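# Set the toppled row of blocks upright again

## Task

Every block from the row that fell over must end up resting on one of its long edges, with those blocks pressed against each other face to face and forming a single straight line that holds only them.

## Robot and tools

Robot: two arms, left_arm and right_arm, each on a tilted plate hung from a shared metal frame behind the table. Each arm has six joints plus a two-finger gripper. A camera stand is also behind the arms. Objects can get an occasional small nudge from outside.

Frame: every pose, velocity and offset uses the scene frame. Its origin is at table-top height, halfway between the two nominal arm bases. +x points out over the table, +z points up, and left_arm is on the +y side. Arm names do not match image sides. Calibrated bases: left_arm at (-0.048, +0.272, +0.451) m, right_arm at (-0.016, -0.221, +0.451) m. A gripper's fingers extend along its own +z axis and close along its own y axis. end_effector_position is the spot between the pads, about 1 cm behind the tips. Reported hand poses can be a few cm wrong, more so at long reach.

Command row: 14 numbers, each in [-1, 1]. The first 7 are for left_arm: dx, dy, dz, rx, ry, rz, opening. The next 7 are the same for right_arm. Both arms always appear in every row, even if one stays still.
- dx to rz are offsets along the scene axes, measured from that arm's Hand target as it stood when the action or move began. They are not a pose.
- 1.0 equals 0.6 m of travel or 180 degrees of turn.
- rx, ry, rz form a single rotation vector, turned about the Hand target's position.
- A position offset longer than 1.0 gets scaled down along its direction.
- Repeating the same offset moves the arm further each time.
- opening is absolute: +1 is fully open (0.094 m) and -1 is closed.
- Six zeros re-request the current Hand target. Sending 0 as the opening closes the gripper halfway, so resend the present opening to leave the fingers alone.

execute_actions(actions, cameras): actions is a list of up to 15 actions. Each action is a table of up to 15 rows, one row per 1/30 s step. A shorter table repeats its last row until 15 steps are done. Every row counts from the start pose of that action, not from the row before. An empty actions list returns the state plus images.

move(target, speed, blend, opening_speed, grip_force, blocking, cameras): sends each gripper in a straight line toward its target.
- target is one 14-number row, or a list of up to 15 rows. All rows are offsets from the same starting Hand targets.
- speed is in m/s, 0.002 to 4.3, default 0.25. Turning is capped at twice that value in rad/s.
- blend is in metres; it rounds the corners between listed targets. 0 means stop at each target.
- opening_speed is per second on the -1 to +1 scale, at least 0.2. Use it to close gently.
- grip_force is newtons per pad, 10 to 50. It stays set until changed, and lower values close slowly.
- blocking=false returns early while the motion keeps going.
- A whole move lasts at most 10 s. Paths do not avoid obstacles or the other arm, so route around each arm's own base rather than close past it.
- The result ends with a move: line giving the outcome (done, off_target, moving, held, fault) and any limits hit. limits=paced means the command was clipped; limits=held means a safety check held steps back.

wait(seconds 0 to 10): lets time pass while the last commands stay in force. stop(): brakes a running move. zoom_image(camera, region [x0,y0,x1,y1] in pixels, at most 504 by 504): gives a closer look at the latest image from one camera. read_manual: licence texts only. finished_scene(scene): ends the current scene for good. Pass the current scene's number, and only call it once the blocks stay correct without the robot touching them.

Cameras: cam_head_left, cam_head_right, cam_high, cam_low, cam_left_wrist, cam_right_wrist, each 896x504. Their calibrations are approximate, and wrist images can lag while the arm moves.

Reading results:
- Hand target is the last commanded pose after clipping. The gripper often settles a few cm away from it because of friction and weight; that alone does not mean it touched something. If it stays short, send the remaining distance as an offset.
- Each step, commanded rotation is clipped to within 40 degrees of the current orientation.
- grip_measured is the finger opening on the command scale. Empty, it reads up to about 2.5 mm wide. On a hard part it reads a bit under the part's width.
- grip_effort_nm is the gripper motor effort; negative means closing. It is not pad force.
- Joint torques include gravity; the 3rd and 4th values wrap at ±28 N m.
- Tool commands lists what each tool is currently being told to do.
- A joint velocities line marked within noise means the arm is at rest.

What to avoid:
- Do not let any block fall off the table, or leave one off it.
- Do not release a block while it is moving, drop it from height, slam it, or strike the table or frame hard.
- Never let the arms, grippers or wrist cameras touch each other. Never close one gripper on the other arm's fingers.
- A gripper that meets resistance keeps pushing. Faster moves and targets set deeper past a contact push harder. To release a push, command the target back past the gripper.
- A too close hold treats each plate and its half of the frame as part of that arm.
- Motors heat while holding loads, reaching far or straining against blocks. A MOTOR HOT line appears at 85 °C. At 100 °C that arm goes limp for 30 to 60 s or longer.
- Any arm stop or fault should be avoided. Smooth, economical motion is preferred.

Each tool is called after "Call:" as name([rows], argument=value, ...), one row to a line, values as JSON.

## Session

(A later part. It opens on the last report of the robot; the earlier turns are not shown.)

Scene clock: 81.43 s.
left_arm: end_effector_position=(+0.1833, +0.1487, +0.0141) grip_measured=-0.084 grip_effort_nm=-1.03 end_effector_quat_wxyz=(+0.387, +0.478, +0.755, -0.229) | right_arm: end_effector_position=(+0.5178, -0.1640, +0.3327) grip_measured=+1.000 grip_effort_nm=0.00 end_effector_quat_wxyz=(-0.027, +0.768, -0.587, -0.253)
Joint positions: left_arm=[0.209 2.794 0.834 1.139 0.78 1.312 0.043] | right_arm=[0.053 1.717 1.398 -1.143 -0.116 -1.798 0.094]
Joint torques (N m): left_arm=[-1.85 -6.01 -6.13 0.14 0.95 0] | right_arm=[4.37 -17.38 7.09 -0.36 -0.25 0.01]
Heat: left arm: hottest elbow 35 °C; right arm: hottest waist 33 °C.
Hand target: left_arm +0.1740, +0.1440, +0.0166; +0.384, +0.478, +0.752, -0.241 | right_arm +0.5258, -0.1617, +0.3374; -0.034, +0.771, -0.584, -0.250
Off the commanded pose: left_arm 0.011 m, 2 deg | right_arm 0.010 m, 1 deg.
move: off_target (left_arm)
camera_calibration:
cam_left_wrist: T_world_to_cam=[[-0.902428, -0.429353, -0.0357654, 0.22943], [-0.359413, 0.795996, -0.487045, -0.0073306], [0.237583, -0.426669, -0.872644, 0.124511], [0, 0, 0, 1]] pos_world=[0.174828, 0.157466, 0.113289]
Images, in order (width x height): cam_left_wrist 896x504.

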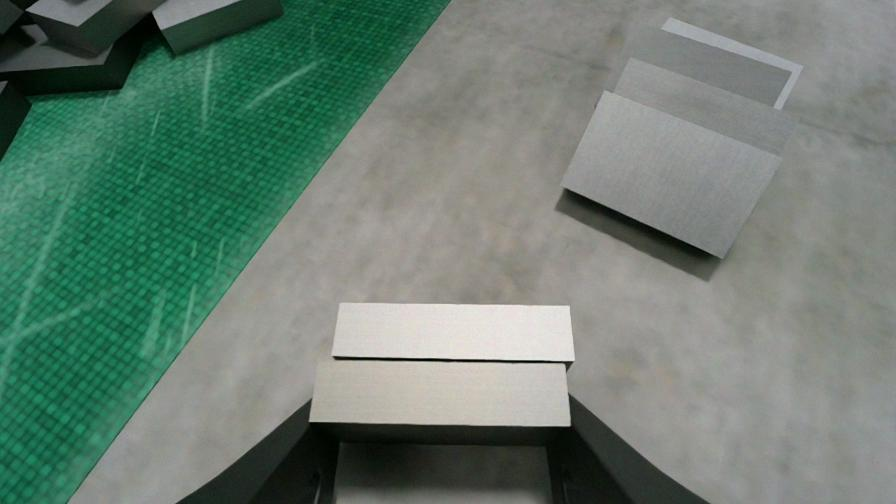

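Call:
move(target=[0, 0.0003, -0.0033, 0, 0, 0, -0.11, 0, 0, 0, 0, 0, 0, 1], speed=0.03)

Scene clock: 82.63 s.
left_arm: end_effector_position=(+0.1827, +0.1478, +0.0136) grip_measured=-0.084 grip_effort_nm=-1.03 end_effector_quat_wxyz=(+0.386, +0.473, +0.757, -0.233) | right_arm: end_effector_position=(+0.5178, -0.1640, +0.3327) grip_measured=+1.000 grip_effort_nm=0.00 end_effector_quat_wxyz=(-0.027, +0.768, -0.587, -0.253)
Joint positions: left_arm=[0.209 2.797 0.837 1.138 0.785 1.301 0.043] | right_arm=[0.053 1.717 1.398 -1.143 -0.116 -1.798 0.094]
Joint torques (N m): left_arm=[-1.79 -5.95 -5.9 0.06 0.83 0.01] | right_arm=[4.19 -17.14 7.08 -0.34 -0.23 0.01]
Heat: left arm: hottest elbow 35 °C; right arm: hottest waist 33 °C.
Hand target: left_arm +0.1740, +0.1442, +0.0146; +0.384, +0.478, +0.752, -0.241 | right_arm +0.5258, -0.1617, +0.3374; -0.034, +0.771, -0.584, -0.250
Off the commanded pose: left_arm 0.009 m, 1 deg | right_arm 0.010 m, 1 deg.
move: done

Call:
move(target=[0, 0, 0.001, 0, 0, 0, 0.3, 0, 0, 0, 0, 0, 0, 1], speed=0.03, opening_speed=0.7, cameras=["cam_left_wrist"])

Scene clock: 84.17 s.
left_arm: end_effector_position=(+0.1827, +0.1478, +0.0136) grip_measured=+0.299 grip_effort_nm=0.07 end_effector_quat_wxyz=(+0.388, +0.478, +0.754, -0.230) | right_arm: end_effector_position=(+0.5178, -0.1640, +0.3327) grip_measured=+1.000 grip_effort_nm=0.00 end_effector_quat_wxyz=(-0.027, +0.768, -0.587, -0.253)
Joint positions: left_arm=[0.209 2.797 0.837 1.138 0.785 1.313 0.061] | right_arm=[0.053 1.717 1.398 -1.143 -0.116 -1.798 0.094]
Joint torques (N m): left_arm=[-1.85 -6.01 -6.02 0.09 0.82 0] | right_arm=[4.13 -17.38 7.01 -0.36 -0.23 -0.01]
Heat: left arm: hottest elbow 35 °C; right arm: hottest waist 33 °C.
Hand target: left_arm +0.1740, +0.1442, +0.0152; +0.384, +0.478, +0.752, -0.241 | right_arm +0.5258, -0.1617, +0.3374; -0.034, +0.771, -0.584, -0.250
Off the commanded pose: left_arm 0.010 m, 1 deg | right_arm 0.010 m, 1 deg.
move: done
camera_calibration:
cam_left_wrist: T_world_to_cam=[[-0.90333, -0.427528, -0.0348598, 0.228378], [-0.35721, 0.794762, -0.490668, -0.00734944], [0.23748, -0.430783, -0.870649, 0.124422], [0, 0, 0, 1]] pos_world=[0.174128, 0.157078, 0.112683]
Images, in order (width x height): cam_left_wrist 896x504.

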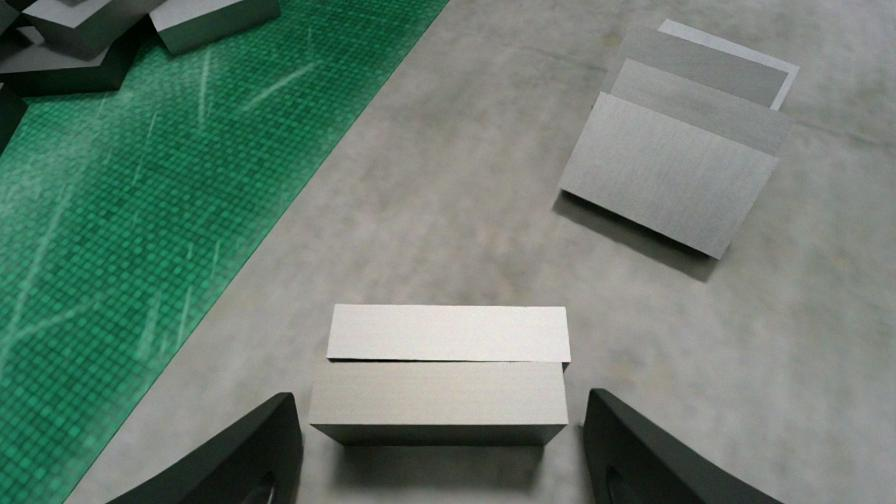

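Call:
move([
  [-0.0257, 0.055, 0.044, 0, 0, 0, 0.45, 0, 0, 0, 0, 0, 0, 1],
  [-0.0267, -0.0903, 0.1413, 0.2671, 0.0401, -0.1723, 0.45, 0, 0, 0, 0, 0, 0, 1],
  [-0.0367, -0.1153, 0.0405, 0.2671, 0.0401, -0.1723, 0.45, 0, 0, 0, 0, 0, 0, 1],
], speed=[0.15, 0.3, 0.2], blend=[0.01, 0.03, 0], cameras=["cam_left_wrist"])

Scene clock: 90.07 s.
left_arm: end_effector_position=(+0.1589, +0.0722, +0.0402) grip_measured=+0.449 grip_effort_nm=0.07 end_effector_quat_wxyz=(+0.044, +0.757, +0.651, -0.031) | right_arm: end_effector_position=(+0.5178, -0.1640, +0.3327) grip_measured=+1.000 grip_effort_nm=0.00 end_effector_quat_wxyz=(-0.027, +0.768, -0.587, -0.253)
Joint positions: left_arm=[-0.436 2.547 0.777 0.598 -0.309 1.401 0.068] | right_arm=[0.053 1.717 1.398 -1.143 -0.116 -1.798 0.094]
Joint torques (N m): left_arm=[-5.19 -8.7 -3.78 -0.17 0.11 -0.25] | right_arm=[4.01 -17.08 6.97 -0.39 -0.26 0]
Heat: left arm: hottest elbow 35 °C; right arm: hottest waist 33 °C.
Hand target: left_arm +0.1519, +0.0750, +0.0395; +0.036, +0.753, +0.656, -0.037 | right_arm +0.5258, -0.1617, +0.3374; -0.034, +0.771, -0.584, -0.250
Off the commanded pose: left_arm 0.008 m, 1 deg | right_arm 0.010 m, 1 deg.
move: done
camera_calibration:
cam_left_wrist: T_world_to_cam=[[-0.985983, 0.164722, -0.0265368, 0.145438], [0.148364, 0.93836, 0.312199, -0.065616], [0.0763271, 0.303886, -0.949646, 0.096457], [0, 0, 0, 1]] pos_world=[0.145772, 0.00830269, 0.115945]
Images, in order (width x height): cam_left_wrist 896x504.

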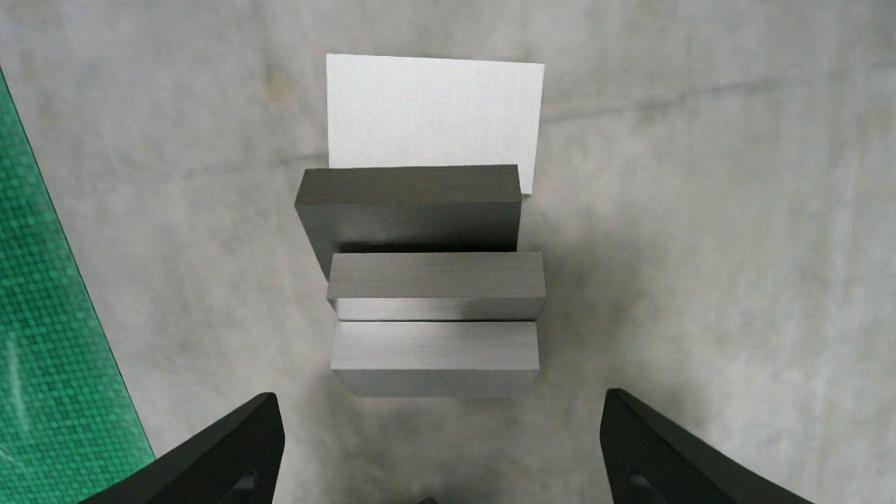

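Call:
move(target=[0.0072, -0.0018, -0.0338, 0, 0, 0, 0.45, 0, 0, 0, 0, 0, 0, 1], speed=0.1, cameras=["cam_left_wrist"])

Scene clock: 92.23 s.
left_arm: end_effector_position=(+0.1672, +0.0718, +0.0210) grip_measured=+0.449 grip_effort_nm=0.07 end_effector_quat_wxyz=(+0.046, +0.748, +0.661, -0.027) | right_arm: end_effector_position=(+0.5178, -0.1640, +0.3327) grip_measured=+1.000 grip_effort_nm=0.00 end_effector_quat_wxyz=(-0.027, +0.768, -0.587, -0.253)
Joint positions: left_arm=[-0.41 2.584 0.829 0.598 -0.304 1.401 0.068] | right_arm=[0.053 1.717 1.398 -1.143 -0.116 -1.798 0.094]
Joint torques (N m): left_arm=[-5.36 -8.41 -3.69 -0.31 0.33 0] | right_arm=[4.13 -17.44 7.02 -0.32 -0.26 -0.02]
Heat: left arm: hottest elbow 35 °C; right arm: hottest waist 33 °C.
Hand target: left_arm +0.1563, +0.0739, +0.0192; +0.036, +0.753, +0.656, -0.037 | right_arm +0.5258, -0.1617, +0.3374; -0.034, +0.771, -0.584, -0.250
Off the commanded pose: left_arm 0.011 m, 2 deg | right_arm 0.010 m, 1 deg.
move: off_target (left_arm)
camera_calibration:
cam_left_wrist: T_world_to_cam=[[-0.990079, 0.13686, -0.0318306, 0.156], [0.119972, 0.941294, 0.31555, -0.0560465], [0.0731482, 0.308601, -0.948375, 0.0778076], [0, 0, 0, 1]] pos_world=[0.155485, 0.00739456, 0.0964419]
Images, in order (width x height): cam_left_wrist 896x504.

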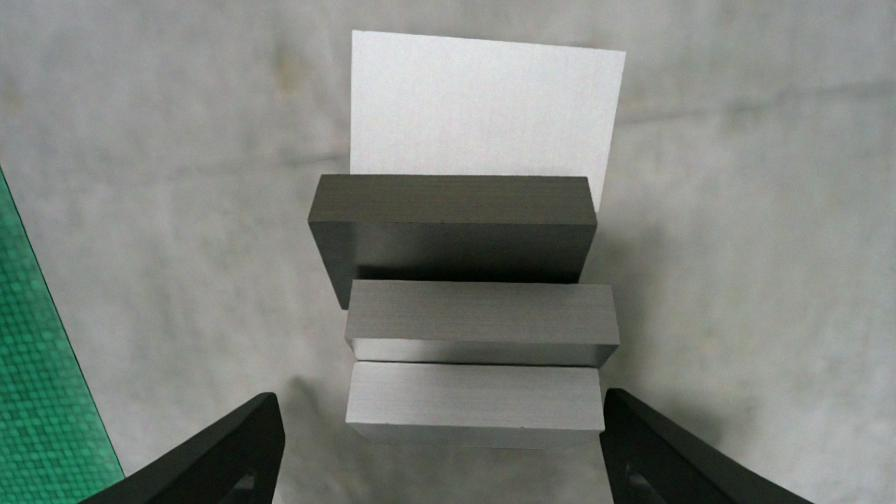

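Call:
move(target=[-0.006, 0.002, 0, 0, 0, 0, 0.45, 0, 0, 0, 0, 0, 0, 1], speed=0.06, cameras=["cam_left_wrist"])

Scene clock: 94.20 s.
left_arm: end_effector_position=(+0.1638, +0.0724, +0.0199) grip_measured=+0.449 grip_effort_nm=0.07 end_effector_quat_wxyz=(+0.043, +0.749, +0.661, -0.029) | right_arm: end_effector_position=(+0.5178, -0.1640, +0.3327) grip_measured=+1.000 grip_effort_nm=0.00 end_effector_quat_wxyz=(-0.027, +0.768, -0.587, -0.253)
Joint positions: left_arm=[-0.41 2.59 0.829 0.598 -0.304 1.401 0.068] | right_arm=[0.053 1.717 1.398 -1.143 -0.116 -1.798 0.094]
Joint torques (N m): left_arm=[-5.25 -8.35 -4.12 0.2 0.32 0] | right_arm=[4.31 -17.08 6.98 -0.36 -0.25 -0.01]
Heat: left arm: hottest elbow 35 °C; right arm: hottest waist 33 °C.
Hand target: left_arm +0.1527, +0.0751, +0.0192; +0.036, +0.753, +0.656, -0.037 | right_arm +0.5258, -0.1617, +0.3374; -0.034, +0.771, -0.584, -0.250
Off the commanded pose: left_arm 0.011 m, 1 deg | right_arm 0.010 m, 1 deg.
move: off_target (left_arm)
camera_calibration:
cam_left_wrist: T_world_to_cam=[[-0.98992, 0.139175, -0.026228, 0.152264], [0.123835, 0.940463, 0.316534, -0.0564705], [0.06872, 0.310095, -0.948219, 0.077484], [0, 0, 0, 1]] pos_world=[0.152397, 0.00788979, 0.0953402]
Images, in order (width x height): cam_left_wrist 896x504.

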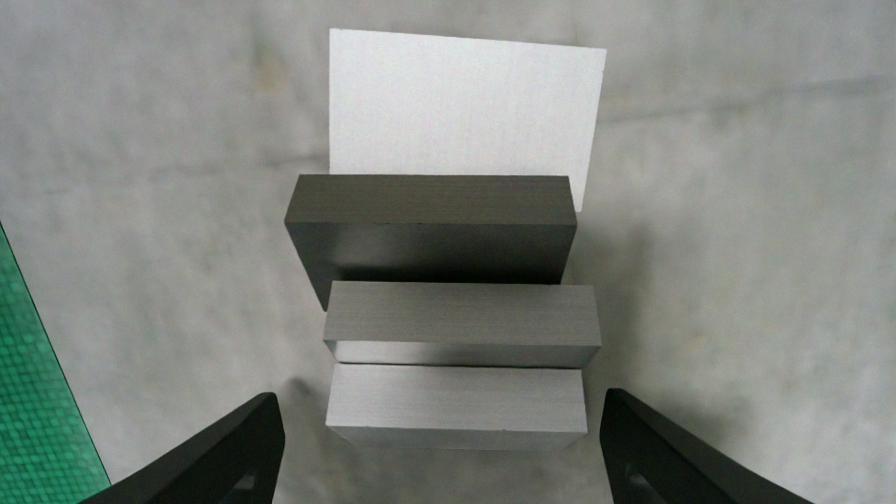

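Call:
move(target=[0, 0.001, 0, 0, 0, 0, -0.11, 0, 0, 0, 0, 0, 0, 1], speed=0.05, opening_speed=0.7, cameras=["cam_left_wrist"])

Scene clock: 95.93 s.
left_arm: end_effector_position=(+0.1629, +0.0725, +0.0196) grip_measured=-0.082 grip_effort_nm=-1.02 end_effector_quat_wxyz=(+0.042, +0.749, +0.660, -0.029) | right_arm: end_effector_position=(+0.5178, -0.1640, +0.3327) grip_measured=+1.000 grip_effort_nm=0.00 end_effector_quat_wxyz=(-0.027, +0.768, -0.587, -0.253)
Joint positions: left_arm=[-0.41 2.591 0.829 0.598 -0.304 1.401 0.043] | right_arm=[0.053 1.717 1.398 -1.143 -0.116 -1.798 0.094]
Joint torques (N m): left_arm=[-5.25 -8.41 -4.19 0.27 0.32 0] | right_arm=[4.31 -17.61 6.98 -0.36 -0.25 0]
Heat: left arm: hottest elbow 35 °C; right arm: hottest waist 33 °C.
Hand target: left_arm +0.1527, +0.0757, +0.0192; +0.036, +0.753, +0.656, -0.037 | right_arm +0.5258, -0.1617, +0.3374; -0.034, +0.771, -0.584, -0.250
Off the commanded pose: left_arm 0.011 m, 1 deg | right_arm 0.010 m, 1 deg.
move: off_target (left_arm)
camera_calibration:
cam_left_wrist: T_world_to_cam=[[-0.989866, 0.139804, -0.0249101, 0.151315], [0.124822, 0.940235, 0.316823, -0.0565448], [0.0677146, 0.310503, -0.948157, 0.0773666], [0, 0, 0, 1]] pos_world=[0.1516, 0.00798849, 0.0950397]
Images, in order (width x height): cam_left_wrist 896x504.

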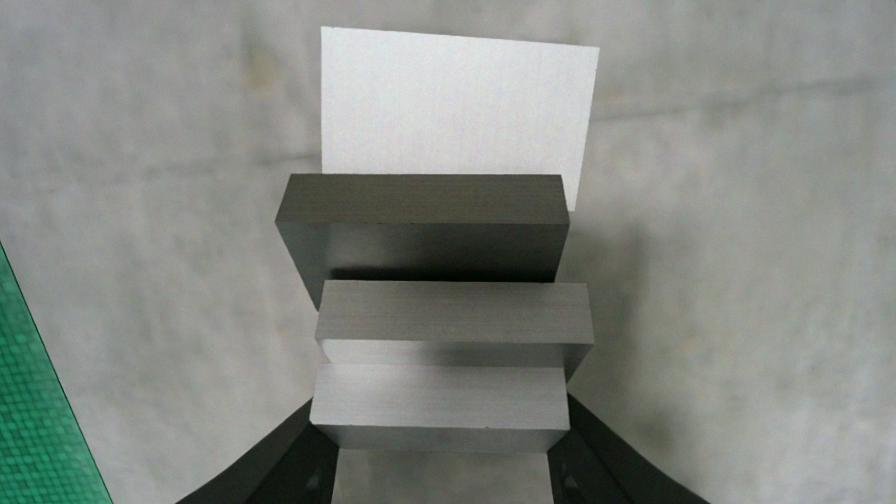

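Call:
move([
  [0, 0, 0.08, 0, 0, 0, -0.11, 0, 0, 0, 0, 0, 0, 1],
  [0.0273, 0.144, 0.11, -0.277, -0.0445, 0.171, -0.11, 0, 0, 0, 0, 0, 0, 1],
  [0.0273, 0.132, 0.0088, -0.277, -0.0445, 0.171, -0.11, 0, 0, 0, 0, 0, 0, 1],
], speed=[0.12, 0.28, 0.13], blend=[0.015, 0.015, 0], cameras=["cam_left_wrist"])

Scene clock: 101.43 s.
left_arm: end_effector_position=(+0.1765, +0.1607, +0.0207) grip_measured=-0.083 grip_effort_nm=-1.03 end_effector_quat_wxyz=(+0.402, +0.484, +0.743, -0.228) | right_arm: end_effector_position=(+0.5178, -0.1640, +0.3327) grip_measured=+1.000 grip_effort_nm=0.00 end_effector_quat_wxyz=(-0.027, +0.768, -0.587, -0.253)
Joint positions: left_arm=[0.261 2.791 0.819 1.127 0.842 1.385 0.043] | right_arm=[0.053 1.717 1.398 -1.143 -0.116 -1.798 0.094]
Joint torques (N m): left_arm=[-1.73 -5.95 -6.31 0.23 0.97 -0.3] | right_arm=[4.01 -17.26 7.06 -0.28 -0.26 0.01]
Heat: left arm: hottest elbow 35 °C; right arm: hottest waist 33 °C.
Hand target: left_arm +0.1690, +0.1549, +0.0245; +0.399, +0.474, +0.746, -0.245 | right_arm +0.5258, -0.1617, +0.3374; -0.034, +0.771, -0.584, -0.250
Off the commanded pose: left_arm 0.010 m, 2 deg | right_arm 0.010 m, 1 deg.
move: done
camera_calibration:
cam_left_wrist: T_world_to_cam=[[-0.906612, -0.417288, -0.062658, 0.228024], [-0.330292, 0.794191, -0.510066, -0.0205843], [0.262607, -0.441736, -0.85785, 0.134715], [0, 0, 0, 1]] pos_world=[0.164553, 0.171008, 0.119353]
Images, in order (width x height): cam_left_wrist 896x504.

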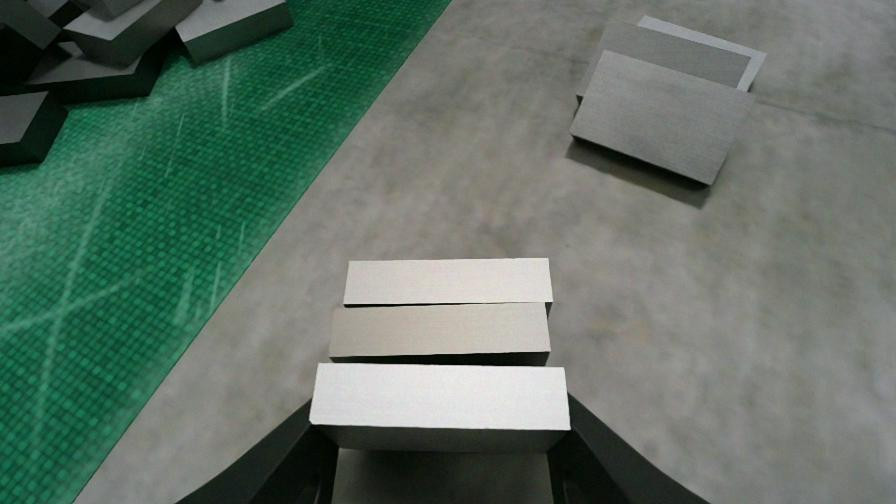

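Call:
move(target=[0.0032, -0.0075, -0.005, 0, 0, 0, -0.11, 0, 0, 0, 0, 0, 0, 1], speed=0.06, cameras=["cam_left_wrist"])

Scene clock: 103.43 s.
left_arm: end_effector_position=(+0.1771, +0.1594, +0.0180) grip_measured=-0.083 grip_effort_nm=-1.03 end_effector_quat_wxyz=(+0.401, +0.480, +0.745, -0.231) | right_arm: end_effector_position=(+0.5178, -0.1640, +0.3327) grip_measured=+1.000 grip_effort_nm=0.00 end_effector_quat_wxyz=(-0.027, +0.768, -0.587, -0.253)
Joint positions: left_arm=[0.258 2.797 0.828 1.127 0.842 1.37 0.043] | right_arm=[0.053 1.717 1.398 -1.143 -0.116 -1.798 0.094]
Joint torques (N m): left_arm=[-2.78 -5.83 -6.27 0.66 0.6 -0.28] | right_arm=[4.13 -17.38 7.08 -0.29 -0.23 -0.01]
Heat: left arm: hottest elbow 35 °C; right arm: hottest waist 33 °C.
Hand target: left_arm +0.1710, +0.1504, +0.0215; +0.399, +0.474, +0.746, -0.245 | right_arm +0.5258, -0.1617, +0.3374; -0.034, +0.771, -0.584, -0.250
Off the commanded pose: left_arm 0.011 m, 2 deg | right_arm 0.010 m, 1 deg.
move: off_target (left_arm)
camera_calibration:
cam_left_wrist: T_world_to_cam=[[-0.904336, -0.423481, -0.0532877, 0.228298], [-0.339218, 0.788877, -0.51245, -0.0182418], [0.25905, -0.445351, -0.857062, 0.132816], [0, 0, 0, 1]] pos_world=[0.165864, 0.17022, 0.116649]
Images, in order (width x height): cam_left_wrist 896x504.

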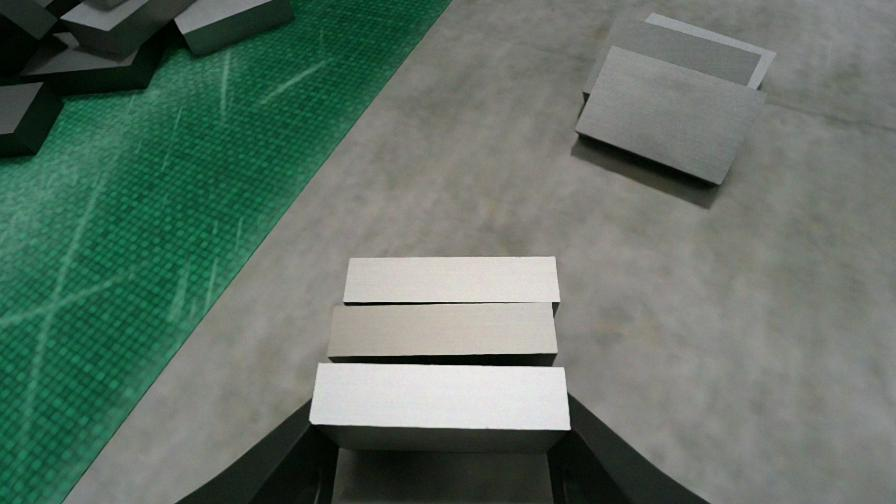

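Call:
move(target=[0.001, -0.003, -0.0042, 0, 0, 0, -0.11, 0, 0, 0, 0, 0, 0, 1], speed=0.05)

Call:
move(target=[0, 0, -0.004, 0, 0, 0, -0.11, 0, 0, 0, 0, 0, 0, 1], speed=0.03, cameras=["cam_left_wrist"])

Scene clock: 105.17 s.
left_arm: end_effector_position=(+0.1784, +0.1579, +0.0154) grip_measured=-0.083 grip_effort_nm=-1.03 end_effector_quat_wxyz=(+0.402, +0.479, +0.746, -0.231) | right_arm: end_effector_position=(+0.5178, -0.1640, +0.3327) grip_measured=+1.000 grip_effort_nm=-0.01 end_effector_quat_wxyz=(-0.027, +0.768, -0.587, -0.253)
Joint positions: left_arm=[0.253 2.802 0.837 1.127 0.84 1.362 0.043] | right_arm=[0.053 1.717 1.398 -1.143 -0.116 -1.798 0.094]
Joint torques (N m): left_arm=[-2.84 -5.83 -6.24 0.8 0.52 -0.3] | right_arm=[3.96 -17.38 6.95 -0.27 -0.25 -0.01]
Heat: left arm: hottest elbow 35 °C; right arm: hottest waist 33 °C.
Hand target: left_arm +0.1716, +0.1486, +0.0190; +0.399, +0.474, +0.746, -0.245 | right_arm +0.5258, -0.1617, +0.3374; -0.034, +0.771, -0.584, -0.250
Off the commanded pose: left_arm 0.012 m, 2 deg | right_arm 0.010 m, 1 deg.
move: off_target (left_arm)

Scene clock: 106.17 s.
left_arm: end_effector_position=(+0.1781, +0.1577, +0.0143) grip_measured=-0.083 grip_effort_nm=-1.03 end_effector_quat_wxyz=(+0.400, +0.475, +0.748, -0.233) | right_arm: end_effector_position=(+0.5178, -0.1640, +0.3327) grip_measured=+1.000 grip_effort_nm=0.00 end_effector_quat_wxyz=(-0.027, +0.768, -0.587, -0.253)
Joint positions: left_arm=[0.253 2.805 0.84 1.127 0.84 1.352 0.043] | right_arm=[0.053 1.717 1.398 -1.143 -0.116 -1.798 0.094]
Joint torques (N m): left_arm=[-2.78 -5.71 -6.01 0.64 0.55 -0.28] | right_arm=[3.96 -17.14 6.95 -0.32 -0.25 -0.01]
Heat: left arm: hottest elbow 35 °C; right arm: hottest waist 33 °C.
Hand target: left_arm +0.1716, +0.1486, +0.0166; +0.399, +0.474, +0.746, -0.245 | right_arm +0.5258, -0.1617, +0.3374; -0.034, +0.771, -0.584, -0.250
Off the commanded pose: left_arm 0.011 m, 1 deg | right_arm 0.010 m, 1 deg.
move: off_target (left_arm)
camera_calibration:
cam_left_wrist: T_world_to_cam=[[-0.901621, -0.430391, -0.0429337, 0.228693], [-0.34936, 0.783182, -0.514367, -0.0156915], [0.255004, -0.448765, -0.856495, 0.129946], [0, 0, 0, 1]] pos_world=[0.167576, 0.169032, 0.113046]
Images, in order (width x height): cam_left_wrist 896x504.

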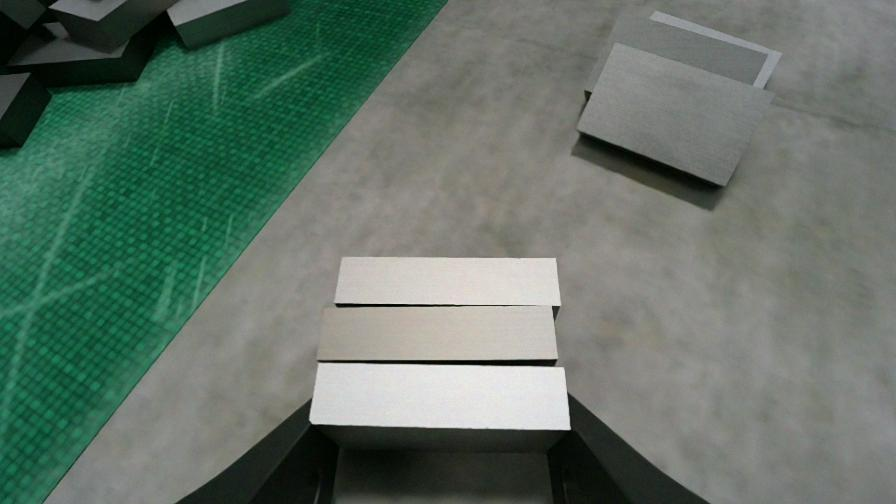

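Call:
move(target=[0, 0, 0.001, 0, 0, 0, 0.3, 0, 0, 0, 0, 0, 0, 1], speed=0.03, opening_speed=0.7, cameras=["cam_left_wrist"])

Scene clock: 107.70 s.
left_arm: end_effector_position=(+0.1781, +0.1571, +0.0145) grip_measured=+0.299 grip_effort_nm=0.07 end_effector_quat_wxyz=(+0.402, +0.479, +0.745, -0.232) | right_arm: end_effector_position=(+0.5178, -0.1640, +0.3327) grip_measured=+1.000 grip_effort_nm=0.00 end_effector_quat_wxyz=(-0.027, +0.768, -0.587, -0.253)
Joint positions: left_arm=[0.251 2.805 0.84 1.127 0.84 1.362 0.061] | right_arm=[0.053 1.717 1.398 -1.143 -0.116 -1.798 0.094]
Joint torques (N m): left_arm=[-2.73 -5.83 -6.13 0.68 0.53 -0.28] | right_arm=[4.01 -17.2 7.02 -0.39 -0.26 0.01]
Heat: left arm: hottest elbow 35 °C; right arm: hottest waist 33 °C.
Hand target: left_arm +0.1716, +0.1486, +0.0172; +0.399, +0.474, +0.746, -0.245 | right_arm +0.5258, -0.1617, +0.3374; -0.034, +0.771, -0.584, -0.250
Off the commanded pose: left_arm 0.011 m, 2 deg | right_arm 0.010 m, 1 deg.
move: off_target (left_arm)
camera_calibration:
cam_left_wrist: T_world_to_cam=[[-0.90442, -0.423483, -0.0518386, 0.22798], [-0.339224, 0.787465, -0.514612, -0.0175638], [0.258751, -0.447841, -0.855854, 0.128954], [0, 0, 0, 1]] pos_world=[0.166865, 0.168127, 0.113146]
Images, in order (width x height): cam_left_wrist 896x504.

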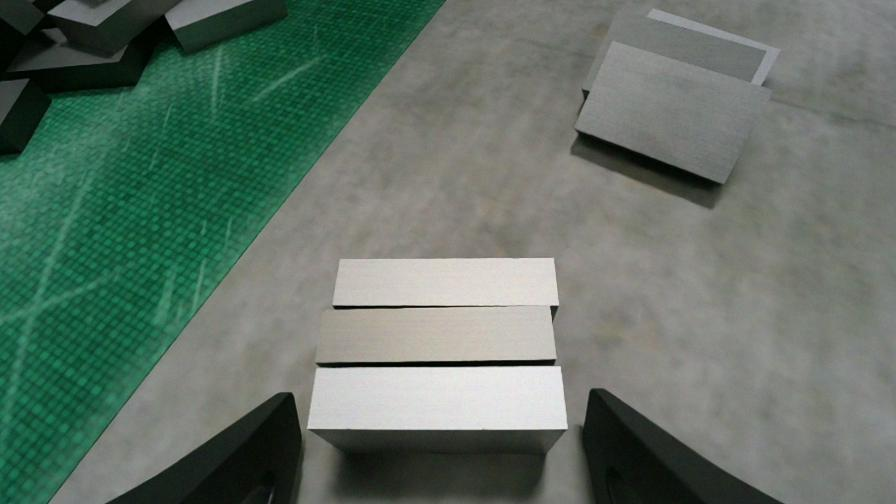

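Call:
move([
  [-0.0263, 0.0563, 0.0417, 0, 0, 0, 0.45, 0, 0, 0, 0, 0, 0, 1],
  [-0.0193, -0.1227, 0.138, 0.288, 0.043, -0.171, 0.45, 0, 0, 0, 0, 0, 0, 1],
  [-0.0283, -0.1585, 0.0397, 0.288, 0.043, -0.171, 0.45, 0, 0, 0, 0, 0, 0, 1],
], speed=[0.15, 0.3, 0.2], blend=[0.01, 0.03, 0], cameras=["cam_left_wrist"])

Scene clock: 113.63 s.
left_arm: end_effector_position=(+0.1610, +0.0529, +0.0406) grip_measured=+0.449 grip_effort_nm=0.07 end_effector_quat_wxyz=(+0.034, +0.759, +0.650, -0.017) | right_arm: end_effector_position=(+0.5178, -0.1640, +0.3327) grip_measured=+1.000 grip_effort_nm=0.00 end_effector_quat_wxyz=(-0.027, +0.768, -0.587, -0.253)
Joint positions: left_arm=[-0.5 2.552 0.817 0.536 -0.367 1.341 0.068] | right_arm=[0.053 1.717 1.398 -1.143 -0.116 -1.798 0.094]
Joint torques (N m): left_arm=[-6.24 -9.17 -3.34 -0.17 0.05 -0.29] | right_arm=[4.13 -17.49 7.04 -0.32 -0.26 -0.01]
Heat: left arm: hottest elbow 35 °C; right arm: hottest waist 33 °C.
Hand target: left_arm +0.1546, +0.0535, +0.0410; +0.028, +0.756, +0.653, -0.023 | right_arm +0.5258, -0.1617, +0.3374; -0.034, +0.771, -0.584, -0.250
Off the commanded pose: left_arm 0.006 m, 1 deg | right_arm 0.010 m, 1 deg.
move: done
camera_calibration:
cam_left_wrist: T_world_to_cam=[[-0.985113, 0.169538, -0.0284549, 0.150474], [0.14953, 0.926715, 0.344732, -0.0489323], [0.0848147, 0.335345, -0.93827, 0.099075], [0, 0, 0, 1]] pos_world=[0.147147, -0.013389, 0.114109]
Images, in order (width x height): cam_left_wrist 896x504.

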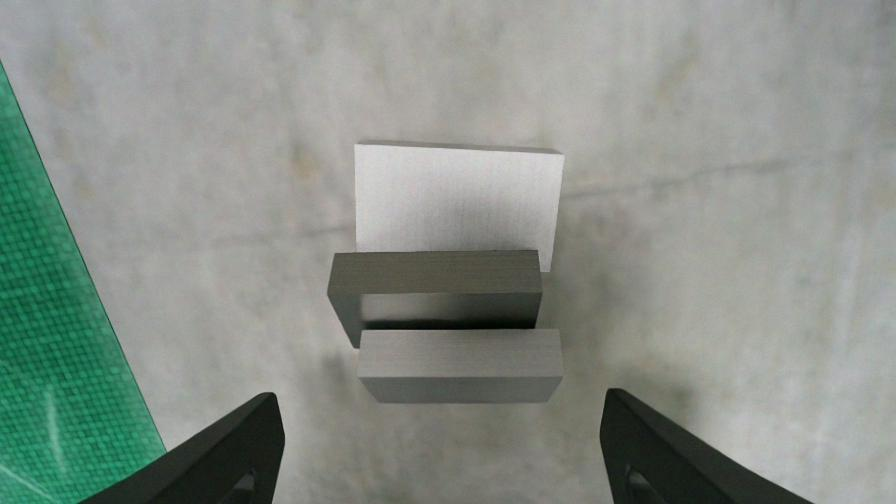

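Call:
move(target=[-0.002, 0.0083, -0.036, 0, 0, 0, 0.45, 0, 0, 0, 0, 0, 0, 1], speed=0.1, cameras=["cam_left_wrist"])

Scene clock: 115.70 s.
left_arm: end_effector_position=(+0.1560, +0.0589, +0.0205) grip_measured=+0.449 grip_effort_nm=0.07 end_effector_quat_wxyz=(+0.024, +0.752, +0.659, -0.021) | right_arm: end_effector_position=(+0.5178, -0.1640, +0.3327) grip_measured=+1.000 grip_effort_nm=0.00 end_effector_quat_wxyz=(-0.027, +0.768, -0.587, -0.253)
Joint positions: left_arm=[-0.468 2.601 0.855 0.536 -0.359 1.341 0.068] | right_arm=[0.053 1.717 1.398 -1.143 -0.116 -1.798 0.094]
Joint torques (N m): left_arm=[-5.66 -8.64 -3.48 1.05 0.31 0] | right_arm=[4.13 -17.44 7.04 -0.35 -0.24 -0.01]
Heat: left arm: hottest elbow 35 °C; right arm: hottest waist 33 °C.
Hand target: left_arm +0.1534, +0.0585, +0.0194; +0.028, +0.756, +0.653, -0.023 | right_arm +0.5258, -0.1617, +0.3374; -0.034, +0.771, -0.584, -0.250
Off the commanded pose: left_arm 0.003 m, 1 deg | right_arm 0.010 m, 1 deg.
move: done
camera_calibration:
cam_left_wrist: T_world_to_cam=[[-0.989115, 0.146957, -0.00744313, 0.14538], [0.134957, 0.926178, 0.35211, -0.0446962], [0.0586388, 0.347273, -0.935929, 0.0819265], [0, 0, 0, 1]] pos_world=[0.145026, -0.0084189, 0.0934975]
Images, in order (width x height): cam_left_wrist 896x504.

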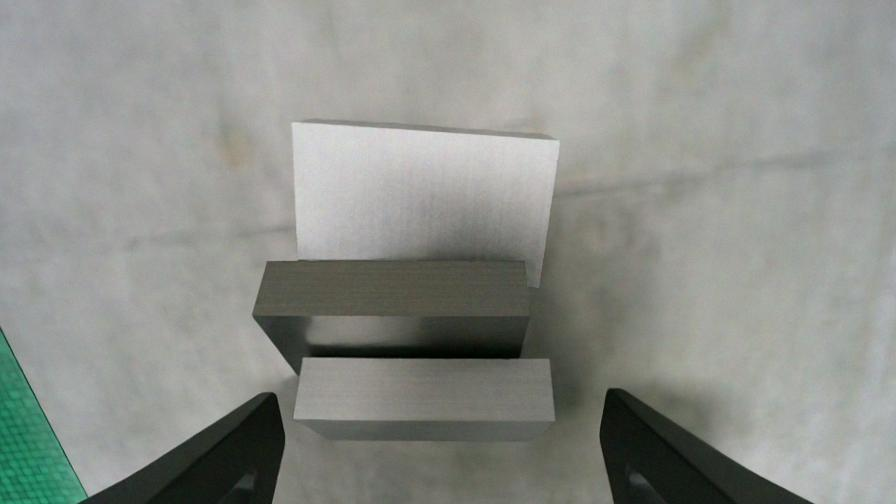

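Call:
move(target=[0.002, 0, 0, 0, 0, 0, -0.11, 0, 0, 0, 0, 0, 0, 1], speed=0.05, opening_speed=0.7, cameras=["cam_left_wrist"])

Scene clock: 117.57 s.
left_arm: end_effector_position=(+0.1560, +0.0589, +0.0205) grip_measured=-0.085 grip_effort_nm=-1.02 end_effector_quat_wxyz=(+0.024, +0.752, +0.659, -0.021) | right_arm: end_effector_position=(+0.5178, -0.1640, +0.3327) grip_measured=+1.000 grip_effort_nm=0.00 end_effector_quat_wxyz=(-0.027, +0.768, -0.587, -0.253)
Joint positions: left_arm=[-0.468 2.601 0.855 0.536 -0.359 1.341 0.043] | right_arm=[0.053 1.717 1.398 -1.143 -0.116 -1.798 0.094]
Joint torques (N m): left_arm=[-5.66 -8.82 -3.38 0.92 0.3 0] | right_arm=[4.13 -17.2 7.05 -0.36 -0.26 -0.03]
Heat: left arm: hottest elbow 35 °C; right arm: hottest waist 33 °C.
Hand target: left_arm +0.1546, +0.0585, +0.0194; +0.028, +0.756, +0.653, -0.023 | right_arm +0.5258, -0.1617, +0.3374; -0.034, +0.771, -0.584, -0.250
Off the commanded pose: left_arm 0.002 m, 1 deg | right_arm 0.010 m, 1 deg.
move: done
camera_calibration:
cam_left_wrist: T_world_to_cam=[[-0.989115, 0.146957, -0.00744313, 0.14538], [0.134957, 0.926178, 0.35211, -0.0446962], [0.0586388, 0.347273, -0.935929, 0.0819265], [0, 0, 0, 1]] pos_world=[0.145026, -0.0084189, 0.0934975]
Images, in order (width x height): cam_left_wrist 896x504.

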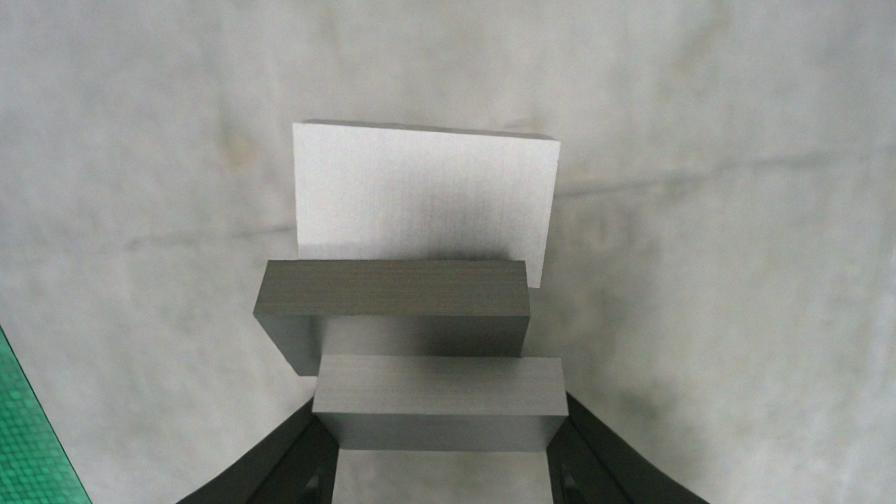

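Call:
move([
  [0, 0, 0.08, 0, 0, 0, -0.11, 0, 0, 0, 0, 0, 0, 1],
  [0.0153, 0.1908, 0.11, -0.293, -0.0453, 0.171, -0.11, 0, 0, 0, 0, 0, 0, 1],
  [0.0153, 0.1788, 0.0102, -0.293, -0.0453, 0.171, -0.11, 0, 0, 0, 0, 0, 0, 1],
], speed=[0.12, 0.28, 0.13], blend=[0.015, 0.015, 0], cameras=["cam_left_wrist"])

Scene clock: 122.97 s.
left_arm: end_effector_position=(+0.1713, +0.1731, +0.0215) grip_measured=-0.086 grip_effort_nm=-1.03 end_effector_quat_wxyz=(+0.407, +0.476, +0.745, -0.231) | right_arm: end_effector_position=(+0.5178, -0.1640, +0.3327) grip_measured=+1.000 grip_effort_nm=0.00 end_effector_quat_wxyz=(-0.027, +0.768, -0.587, -0.253)
Joint positions: left_arm=[0.31 2.791 0.817 1.101 0.886 1.416 0.043] | right_arm=[0.053 1.717 1.398 -1.143 -0.116 -1.798 0.094]
Joint torques (N m): left_arm=[-1.73 -5.95 -6.39 -0.01 0.98 -0.12] | right_arm=[4.01 -17.32 7.04 -0.32 -0.25 -0.01]
Heat: left arm: hottest elbow 35 °C; right arm: hottest shoulder 33 °C.
Hand target: left_arm +0.1638, +0.1658, +0.0255; +0.406, +0.472, +0.743, -0.247 | right_arm +0.5258, -0.1617, +0.3374; -0.034, +0.771, -0.584, -0.250
Off the commanded pose: left_arm 0.011 m, 2 deg | right_arm 0.010 m, 1 deg.
move: off_target (left_arm)
camera_calibration:
cam_left_wrist: T_world_to_cam=[[-0.900613, -0.431063, -0.0555114, 0.22975], [-0.341569, 0.780972, -0.52289, -0.027203], [0.268751, -0.45196, -0.850591, 0.142844], [0, 0, 0, 1]] pos_world=[0.159235, 0.184842, 0.120032]
Images, in order (width x height): cam_left_wrist 896x504.

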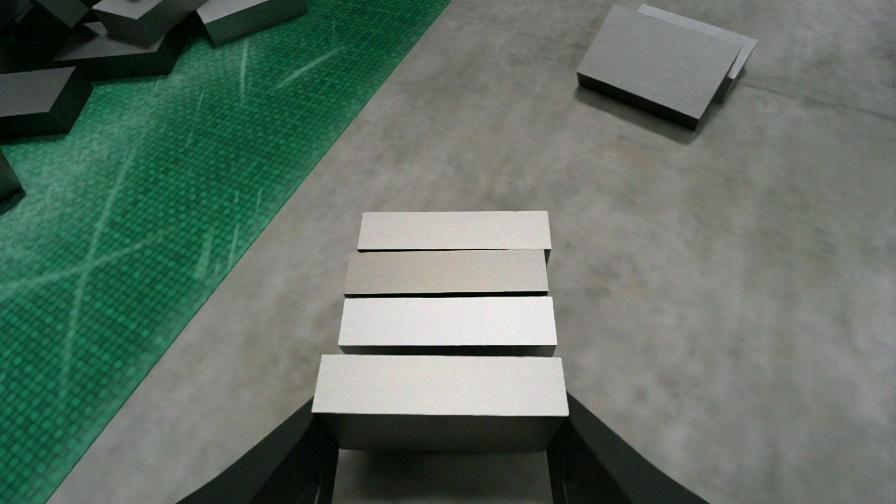

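Call:
move(target=[0.0045, -0.01, -0.005, 0, 0, 0, -0.11, 0, 0, 0, 0, 0, 0, 1], speed=0.06)

Call:
move(target=[0.0008, -0.002, -0.0035, 0, 0, 0, -0.11, 0, 0, 0, 0, 0, 0, 1], speed=0.04, cameras=["cam_left_wrist"])

Scene clock: 125.00 s.
left_arm: end_effector_position=(+0.1718, +0.1684, +0.0189) grip_measured=-0.086 grip_effort_nm=-1.03 end_effector_quat_wxyz=(+0.408, +0.476, +0.743, -0.235) | right_arm: end_effector_position=(+0.5178, -0.1640, +0.3327) grip_measured=+1.000 grip_effort_nm=0.00 end_effector_quat_wxyz=(-0.027, +0.768, -0.587, -0.253)
Joint positions: left_arm=[0.297 2.798 0.828 1.101 0.885 1.407 0.043] | right_arm=[0.053 1.717 1.398 -1.143 -0.116 -1.798 0.094]
Joint torques (N m): left_arm=[-2.43 -5.71 -6.37 0.81 0.53 -0.3] | right_arm=[4.07 -17.14 7.08 -0.34 -0.23 0.01]
Heat: left arm: hottest elbow 35 °C; right arm: hottest shoulder 33 °C.
Hand target: left_arm +0.1665, +0.1598, +0.0225; +0.406, +0.472, +0.743, -0.247 | right_arm +0.5258, -0.1617, +0.3374; -0.034, +0.771, -0.584, -0.250
Off the commanded pose: left_arm 0.011 m, 2 deg | right_arm 0.010 m, 1 deg.
move: off_target (left_arm)

Scene clock: 126.00 s.
left_arm: end_effector_position=(+0.1719, +0.1672, +0.0169) grip_measured=-0.086 grip_effort_nm=-1.03 end_effector_quat_wxyz=(+0.408, +0.476, +0.743, -0.235) | right_arm: end_effector_position=(+0.5178, -0.1640, +0.3327) grip_measured=+1.000 grip_effort_nm=0.00 end_effector_quat_wxyz=(-0.027, +0.768, -0.587, -0.253)
Joint positions: left_arm=[0.294 2.803 0.834 1.101 0.883 1.404 0.043] | right_arm=[0.053 1.717 1.398 -1.143 -0.116 -1.798 0.094]
Joint torques (N m): left_arm=[-2.55 -5.77 -6.31 0.87 0.53 -0.29] | right_arm=[4.01 -17.44 7.1 -0.4 -0.25 -0.03]
Heat: left arm: hottest elbow 35 °C; right arm: hottest shoulder 33 °C.
Hand target: left_arm +0.1669, +0.1586, +0.0204; +0.406, +0.472, +0.743, -0.247 | right_arm +0.5258, -0.1617, +0.3374; -0.034, +0.771, -0.584, -0.250
Off the commanded pose: left_arm 0.011 m, 1 deg | right_arm 0.010 m, 1 deg.
move: off_target (left_arm)
camera_calibration:
cam_left_wrist: T_world_to_cam=[[-0.903068, -0.426515, -0.0505229, 0.227032], [-0.338429, 0.779076, -0.527736, -0.0250238], [0.264449, -0.459483, -0.847904, 0.138057], [0, 0, 0, 1]] pos_world=[0.160048, 0.179763, 0.115323]
Images, in order (width x height): cam_left_wrist 896x504.

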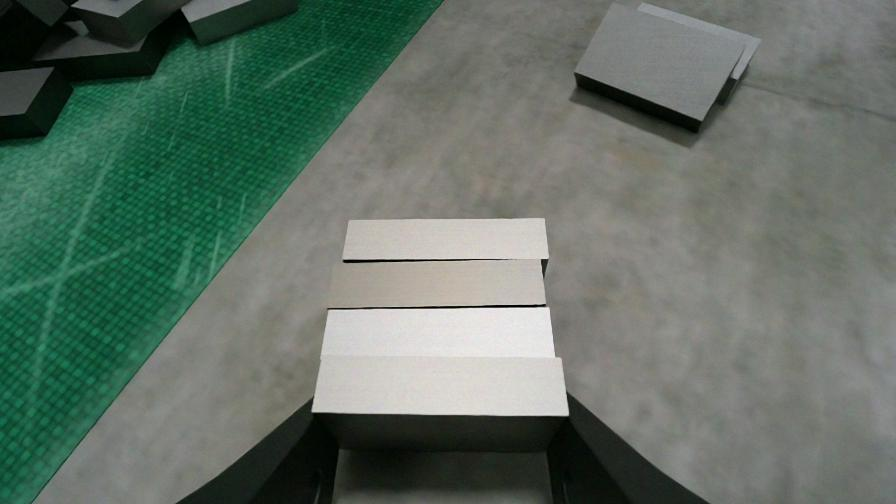

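Call:
move([
  [-0.002, 0.006, 0.07, 0, 0, 0, -0.11, 0, 0, 0, 0, 0, 0, 1],
  [-0.0035, -0.025, 0.1, 0, 0, 0, -0.11, 0, 0, 0, 0, 0, 0, 1],
  [-0.0035, 0.018, 0.1, 0, 0, 0, -0.11, 0, 0, 0, 0, 0, 0, 1],
  [-0.0035, 0.0063, 0.0018, 0, 0, 0, -0.11, 0, 0, 0, 0, 0, 0, 1],
], speed=[0.2, 0.25, 0.25, 0.15], blend=[0.01, 0.004, 0.01, 0], cameras=["cam_left_wrist"])

Scene clock: 128.97 s.
left_arm: end_effector_position=(+0.1715, +0.1686, +0.0180) grip_measured=-0.086 grip_effort_nm=-1.03 end_effector_quat_wxyz=(+0.406, +0.471, +0.747, -0.235) | right_arm: end_effector_position=(+0.5178, -0.1640, +0.3327) grip_measured=+1.000 grip_effort_nm=0.00 end_effector_quat_wxyz=(-0.027, +0.768, -0.587, -0.253)
Joint positions: left_arm=[0.297 2.803 0.829 1.11 0.882 1.39 0.043] | right_arm=[0.053 1.717 1.398 -1.143 -0.116 -1.798 0.094]
Joint torques (N m): left_arm=[-1.67 -5.95 -6.38 0.05 0.95 0] | right_arm=[4.07 -17.26 7.01 -0.27 -0.27 0]
Heat: left arm: hottest elbow 35 °C; right arm: hottest shoulder 33 °C.
Hand target: left_arm +0.1648, +0.1624, +0.0215; +0.406, +0.472, +0.743, -0.247 | right_arm +0.5258, -0.1617, +0.3374; -0.034, +0.771, -0.584, -0.250
Off the commanded pose: left_arm 0.010 m, 1 deg | right_arm 0.010 m, 1 deg.
move: done
camera_calibration:
cam_left_wrist: T_world_to_cam=[[-0.898641, -0.436498, -0.0437388, 0.228222], [-0.350727, 0.77477, -0.526043, -0.022795], [0.263504, -0.457384, -0.849332, 0.139445], [0, 0, 0, 1]] pos_world=[0.160351, 0.181059, 0.116426]
Images, in order (width x height): cam_left_wrist 896x504.

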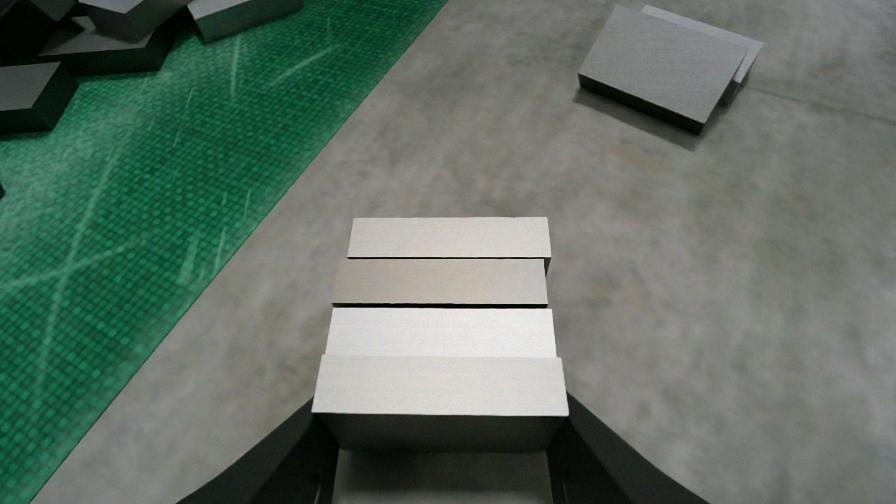

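Call:
move([
  [-0.002, 0.006, 0.06, 0, 0, 0, -0.11, 0, 0, 0, 0, 0, 0, 1],
  [-0.002, -0.02, 0.085, 0, 0, 0, -0.11, 0, 0, 0, 0, 0, 0, 1],
  [-0.002, 0.016, 0.085, 0, 0, 0, -0.11, 0, 0, 0, 0, 0, 0, 1],
  [-0.0015, 0.0037, -0.001, 0, 0, 0, -0.11, 0, 0, 0, 0, 0, 0, 1],
], speed=[0.2, 0.25, 0.25, 0.15], blend=[0.01, 0.004, 0.01, 0], cameras=["cam_left_wrist"])

Scene clock: 131.87 s.
left_arm: end_effector_position=(+0.1707, +0.1706, +0.0179) grip_measured=-0.086 grip_effort_nm=-1.03 end_effector_quat_wxyz=(+0.407, +0.471, +0.746, -0.235) | right_arm: end_effector_position=(+0.5178, -0.1640, +0.3327) grip_measured=+1.000 grip_effort_nm=0.00 end_effector_quat_wxyz=(-0.027, +0.768, -0.587, -0.253)
Joint positions: left_arm=[0.305 2.802 0.829 1.101 0.888 1.401 0.043] | right_arm=[0.053 1.717 1.398 -1.143 -0.116 -1.798 0.094]
Joint torques (N m): left_arm=[-1.55 -5.95 -6.26 0.02 0.89 0] | right_arm=[3.96 -17.44 7.01 -0.36 -0.25 0.01]
Heat: left arm: hottest elbow 35 °C; right arm: hottest shoulder 33 °C.
Hand target: left_arm +0.1639, +0.1646, +0.0209; +0.406, +0.472, +0.743, -0.247 | right_arm +0.5258, -0.1617, +0.3374; -0.034, +0.771, -0.584, -0.250
Off the commanded pose: left_arm 0.010 m, 1 deg | right_arm 0.010 m, 1 deg.
move: done
camera_calibration:
cam_left_wrist: T_world_to_cam=[[-0.899072, -0.435547, -0.0443674, 0.228297], [-0.349325, 0.774771, -0.526975, -0.0248558], [0.263897, -0.458289, -0.848722, 0.140675], [0, 0, 0, 1]] pos_world=[0.159449, 0.183162, 0.116424]
Images, in order (width x height): cam_left_wrist 896x504.

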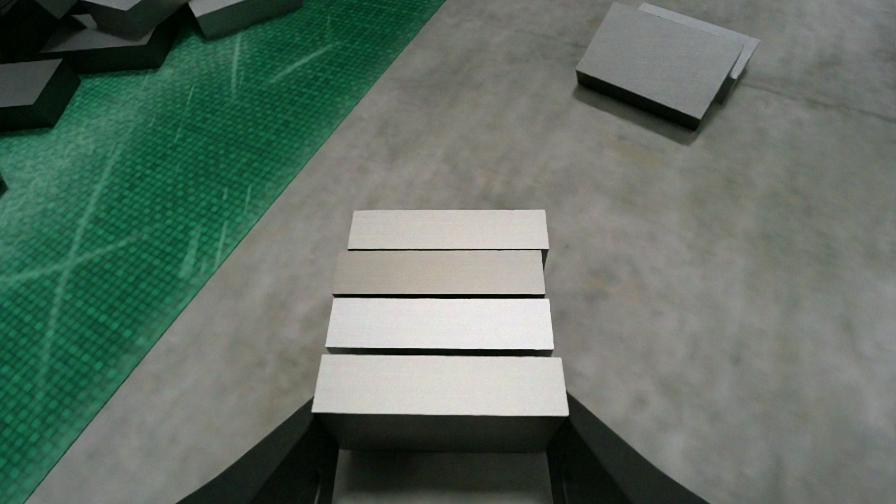

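Call:
move(target=[0.0005, -0.0015, -0.0058, 0, 0, 0, -0.11, 0, 0, 0, 0, 0, 0, 1], speed=0.04)

Call:
move(target=[0, -0.0008, -0.0035, 0, 0, 0, -0.11, 0, 0, 0, 0, 0, 0, 1], speed=0.03, cameras=["cam_left_wrist"])

Scene clock: 133.30 s.
left_arm: end_effector_position=(+0.1730, +0.1713, +0.0157) grip_measured=-0.086 grip_effort_nm=-1.03 end_effector_quat_wxyz=(+0.407, +0.468, +0.748, -0.236) | right_arm: end_effector_position=(+0.5178, -0.1640, +0.3327) grip_measured=+1.000 grip_effort_nm=0.00 end_effector_quat_wxyz=(-0.027, +0.768, -0.587, -0.253)
Joint positions: left_arm=[0.305 2.803 0.837 1.101 0.888 1.388 0.043] | right_arm=[0.053 1.717 1.398 -1.143 -0.116 -1.798 0.094]
Joint torques (N m): left_arm=[-1.73 -5.6 -6.08 -0.03 0.83 -0.03] | right_arm=[4.25 -17.49 7.01 -0.29 -0.26 -0.01]
Heat: left arm: hottest elbow 35 °C; right arm: hottest shoulder 33 °C.
Hand target: left_arm +0.1642, +0.1637, +0.0174; +0.406, +0.472, +0.743, -0.247 | right_arm +0.5258, -0.1617, +0.3374; -0.034, +0.771, -0.584, -0.250
Off the commanded pose: left_arm 0.012 m, 2 deg | right_arm 0.010 m, 1 deg.
move: off_target (left_arm)

Scene clock: 134.30 s.
left_arm: end_effector_position=(+0.1734, +0.1709, +0.0154) grip_measured=-0.086 grip_effort_nm=-1.03 end_effector_quat_wxyz=(+0.409, +0.468, +0.747, -0.236) | right_arm: end_effector_position=(+0.5178, -0.1640, +0.3327) grip_measured=+1.000 grip_effort_nm=0.00 end_effector_quat_wxyz=(-0.027, +0.768, -0.587, -0.253)
Joint positions: left_arm=[0.305 2.805 0.84 1.101 0.892 1.388 0.043] | right_arm=[0.053 1.717 1.398 -1.143 -0.116 -1.798 0.094]
Joint torques (N m): left_arm=[-1.79 -5.36 -5.79 -0.09 0.66 -0.04] | right_arm=[4.19 -17.2 7.04 -0.27 -0.24 -0.02]
Heat: left arm: hottest elbow 35 °C; right arm: hottest shoulder 33 °C.
Hand target: left_arm +0.1642, +0.1632, +0.0153; +0.406, +0.472, +0.743, -0.247 | right_arm +0.5258, -0.1617, +0.3374; -0.034, +0.771, -0.584, -0.250
Off the commanded pose: left_arm 0.012 m, 1 deg | right_arm 0.010 m, 1 deg.
move: off_target (left_arm)
camera_calibration:
cam_left_wrist: T_world_to_cam=[[-0.896197, -0.441723, -0.0413687, 0.231195], [-0.354537, 0.769109, -0.531766, -0.023523], [0.266711, -0.461901, -0.84588, 0.138034], [0, 0, 0, 1]] pos_world=[0.162041, 0.183974, 0.113816]
Images, in order (width x height): cam_left_wrist 896x504.

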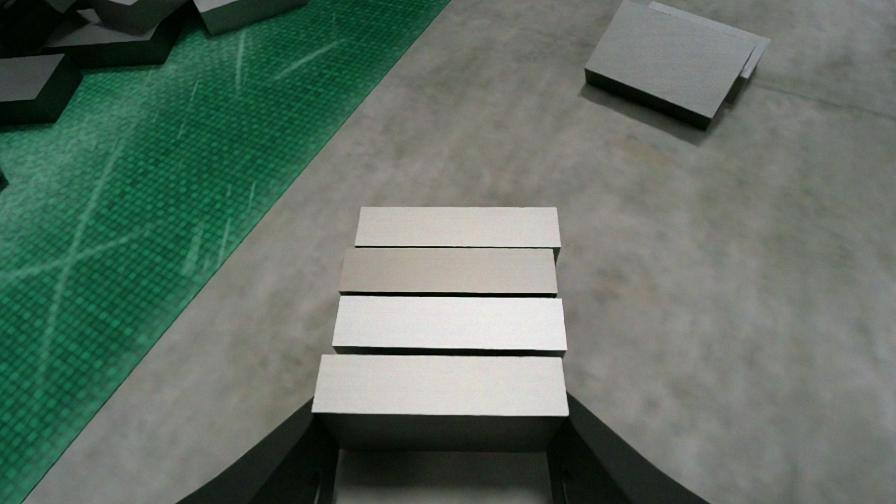

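Call:
move(target=[0, 0, 0.0015, 0, 0, 0, 0.3, 0, 0, 0, 0, 0, 0, 1], speed=0.03, opening_speed=0.7, cameras=["cam_left_wrist"])

Scene clock: 135.90 s.
left_arm: end_effector_position=(+0.1731, +0.1706, +0.0143) grip_measured=+0.299 grip_effort_nm=0.07 end_effector_quat_wxyz=(+0.410, +0.472, +0.744, -0.234) | right_arm: end_effector_position=(+0.5178, -0.1640, +0.3327) grip_measured=+1.000 grip_effort_nm=0.00 end_effector_quat_wxyz=(-0.027, +0.768, -0.587, -0.253)
Joint positions: left_arm=[0.305 2.808 0.843 1.101 0.892 1.401 0.061] | right_arm=[0.053 1.717 1.398 -1.143 -0.116 -1.798 0.094]
Joint torques (N m): left_arm=[-1.79 -5.77 -6.24 -0.03 0.66 -0.04] | right_arm=[4.25 -17.2 7.02 -0.32 -0.24 0.02]
Heat: left arm: hottest elbow 35 °C; right arm: hottest shoulder 33 °C.
Hand target: left_arm +0.1642, +0.1632, +0.0162; +0.406, +0.472, +0.743, -0.247 | right_arm +0.5258, -0.1617, +0.3374; -0.034, +0.771, -0.584, -0.250
Off the commanded pose: left_arm 0.012 m, 2 deg | right_arm 0.010 m, 1 deg.
move: off_target (left_arm)
camera_calibration:
cam_left_wrist: T_world_to_cam=[[-0.898743, -0.435428, -0.0515984, 0.230286], [-0.344498, 0.774013, -0.531249, -0.0266603], [0.271259, -0.459681, -0.845643, 0.135871], [0, 0, 0, 1]] pos_world=[0.160927, 0.183366, 0.112617]
Images, in order (width x height): cam_left_wrist 896x504.

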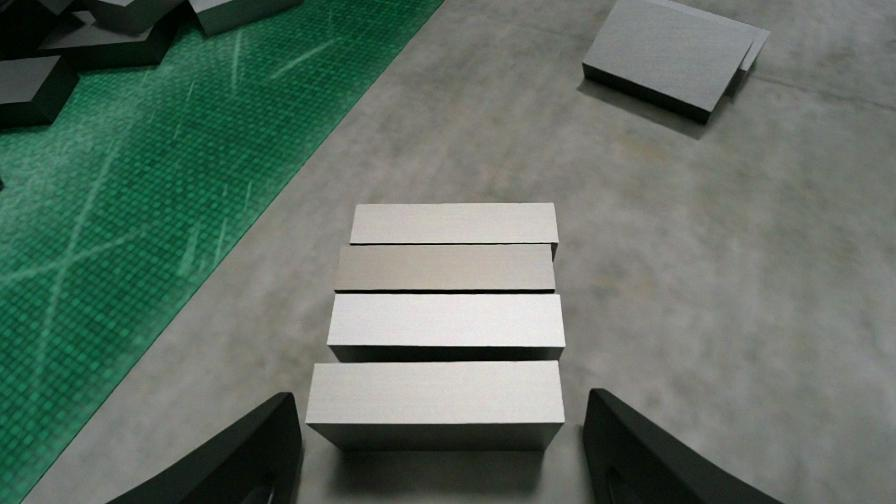

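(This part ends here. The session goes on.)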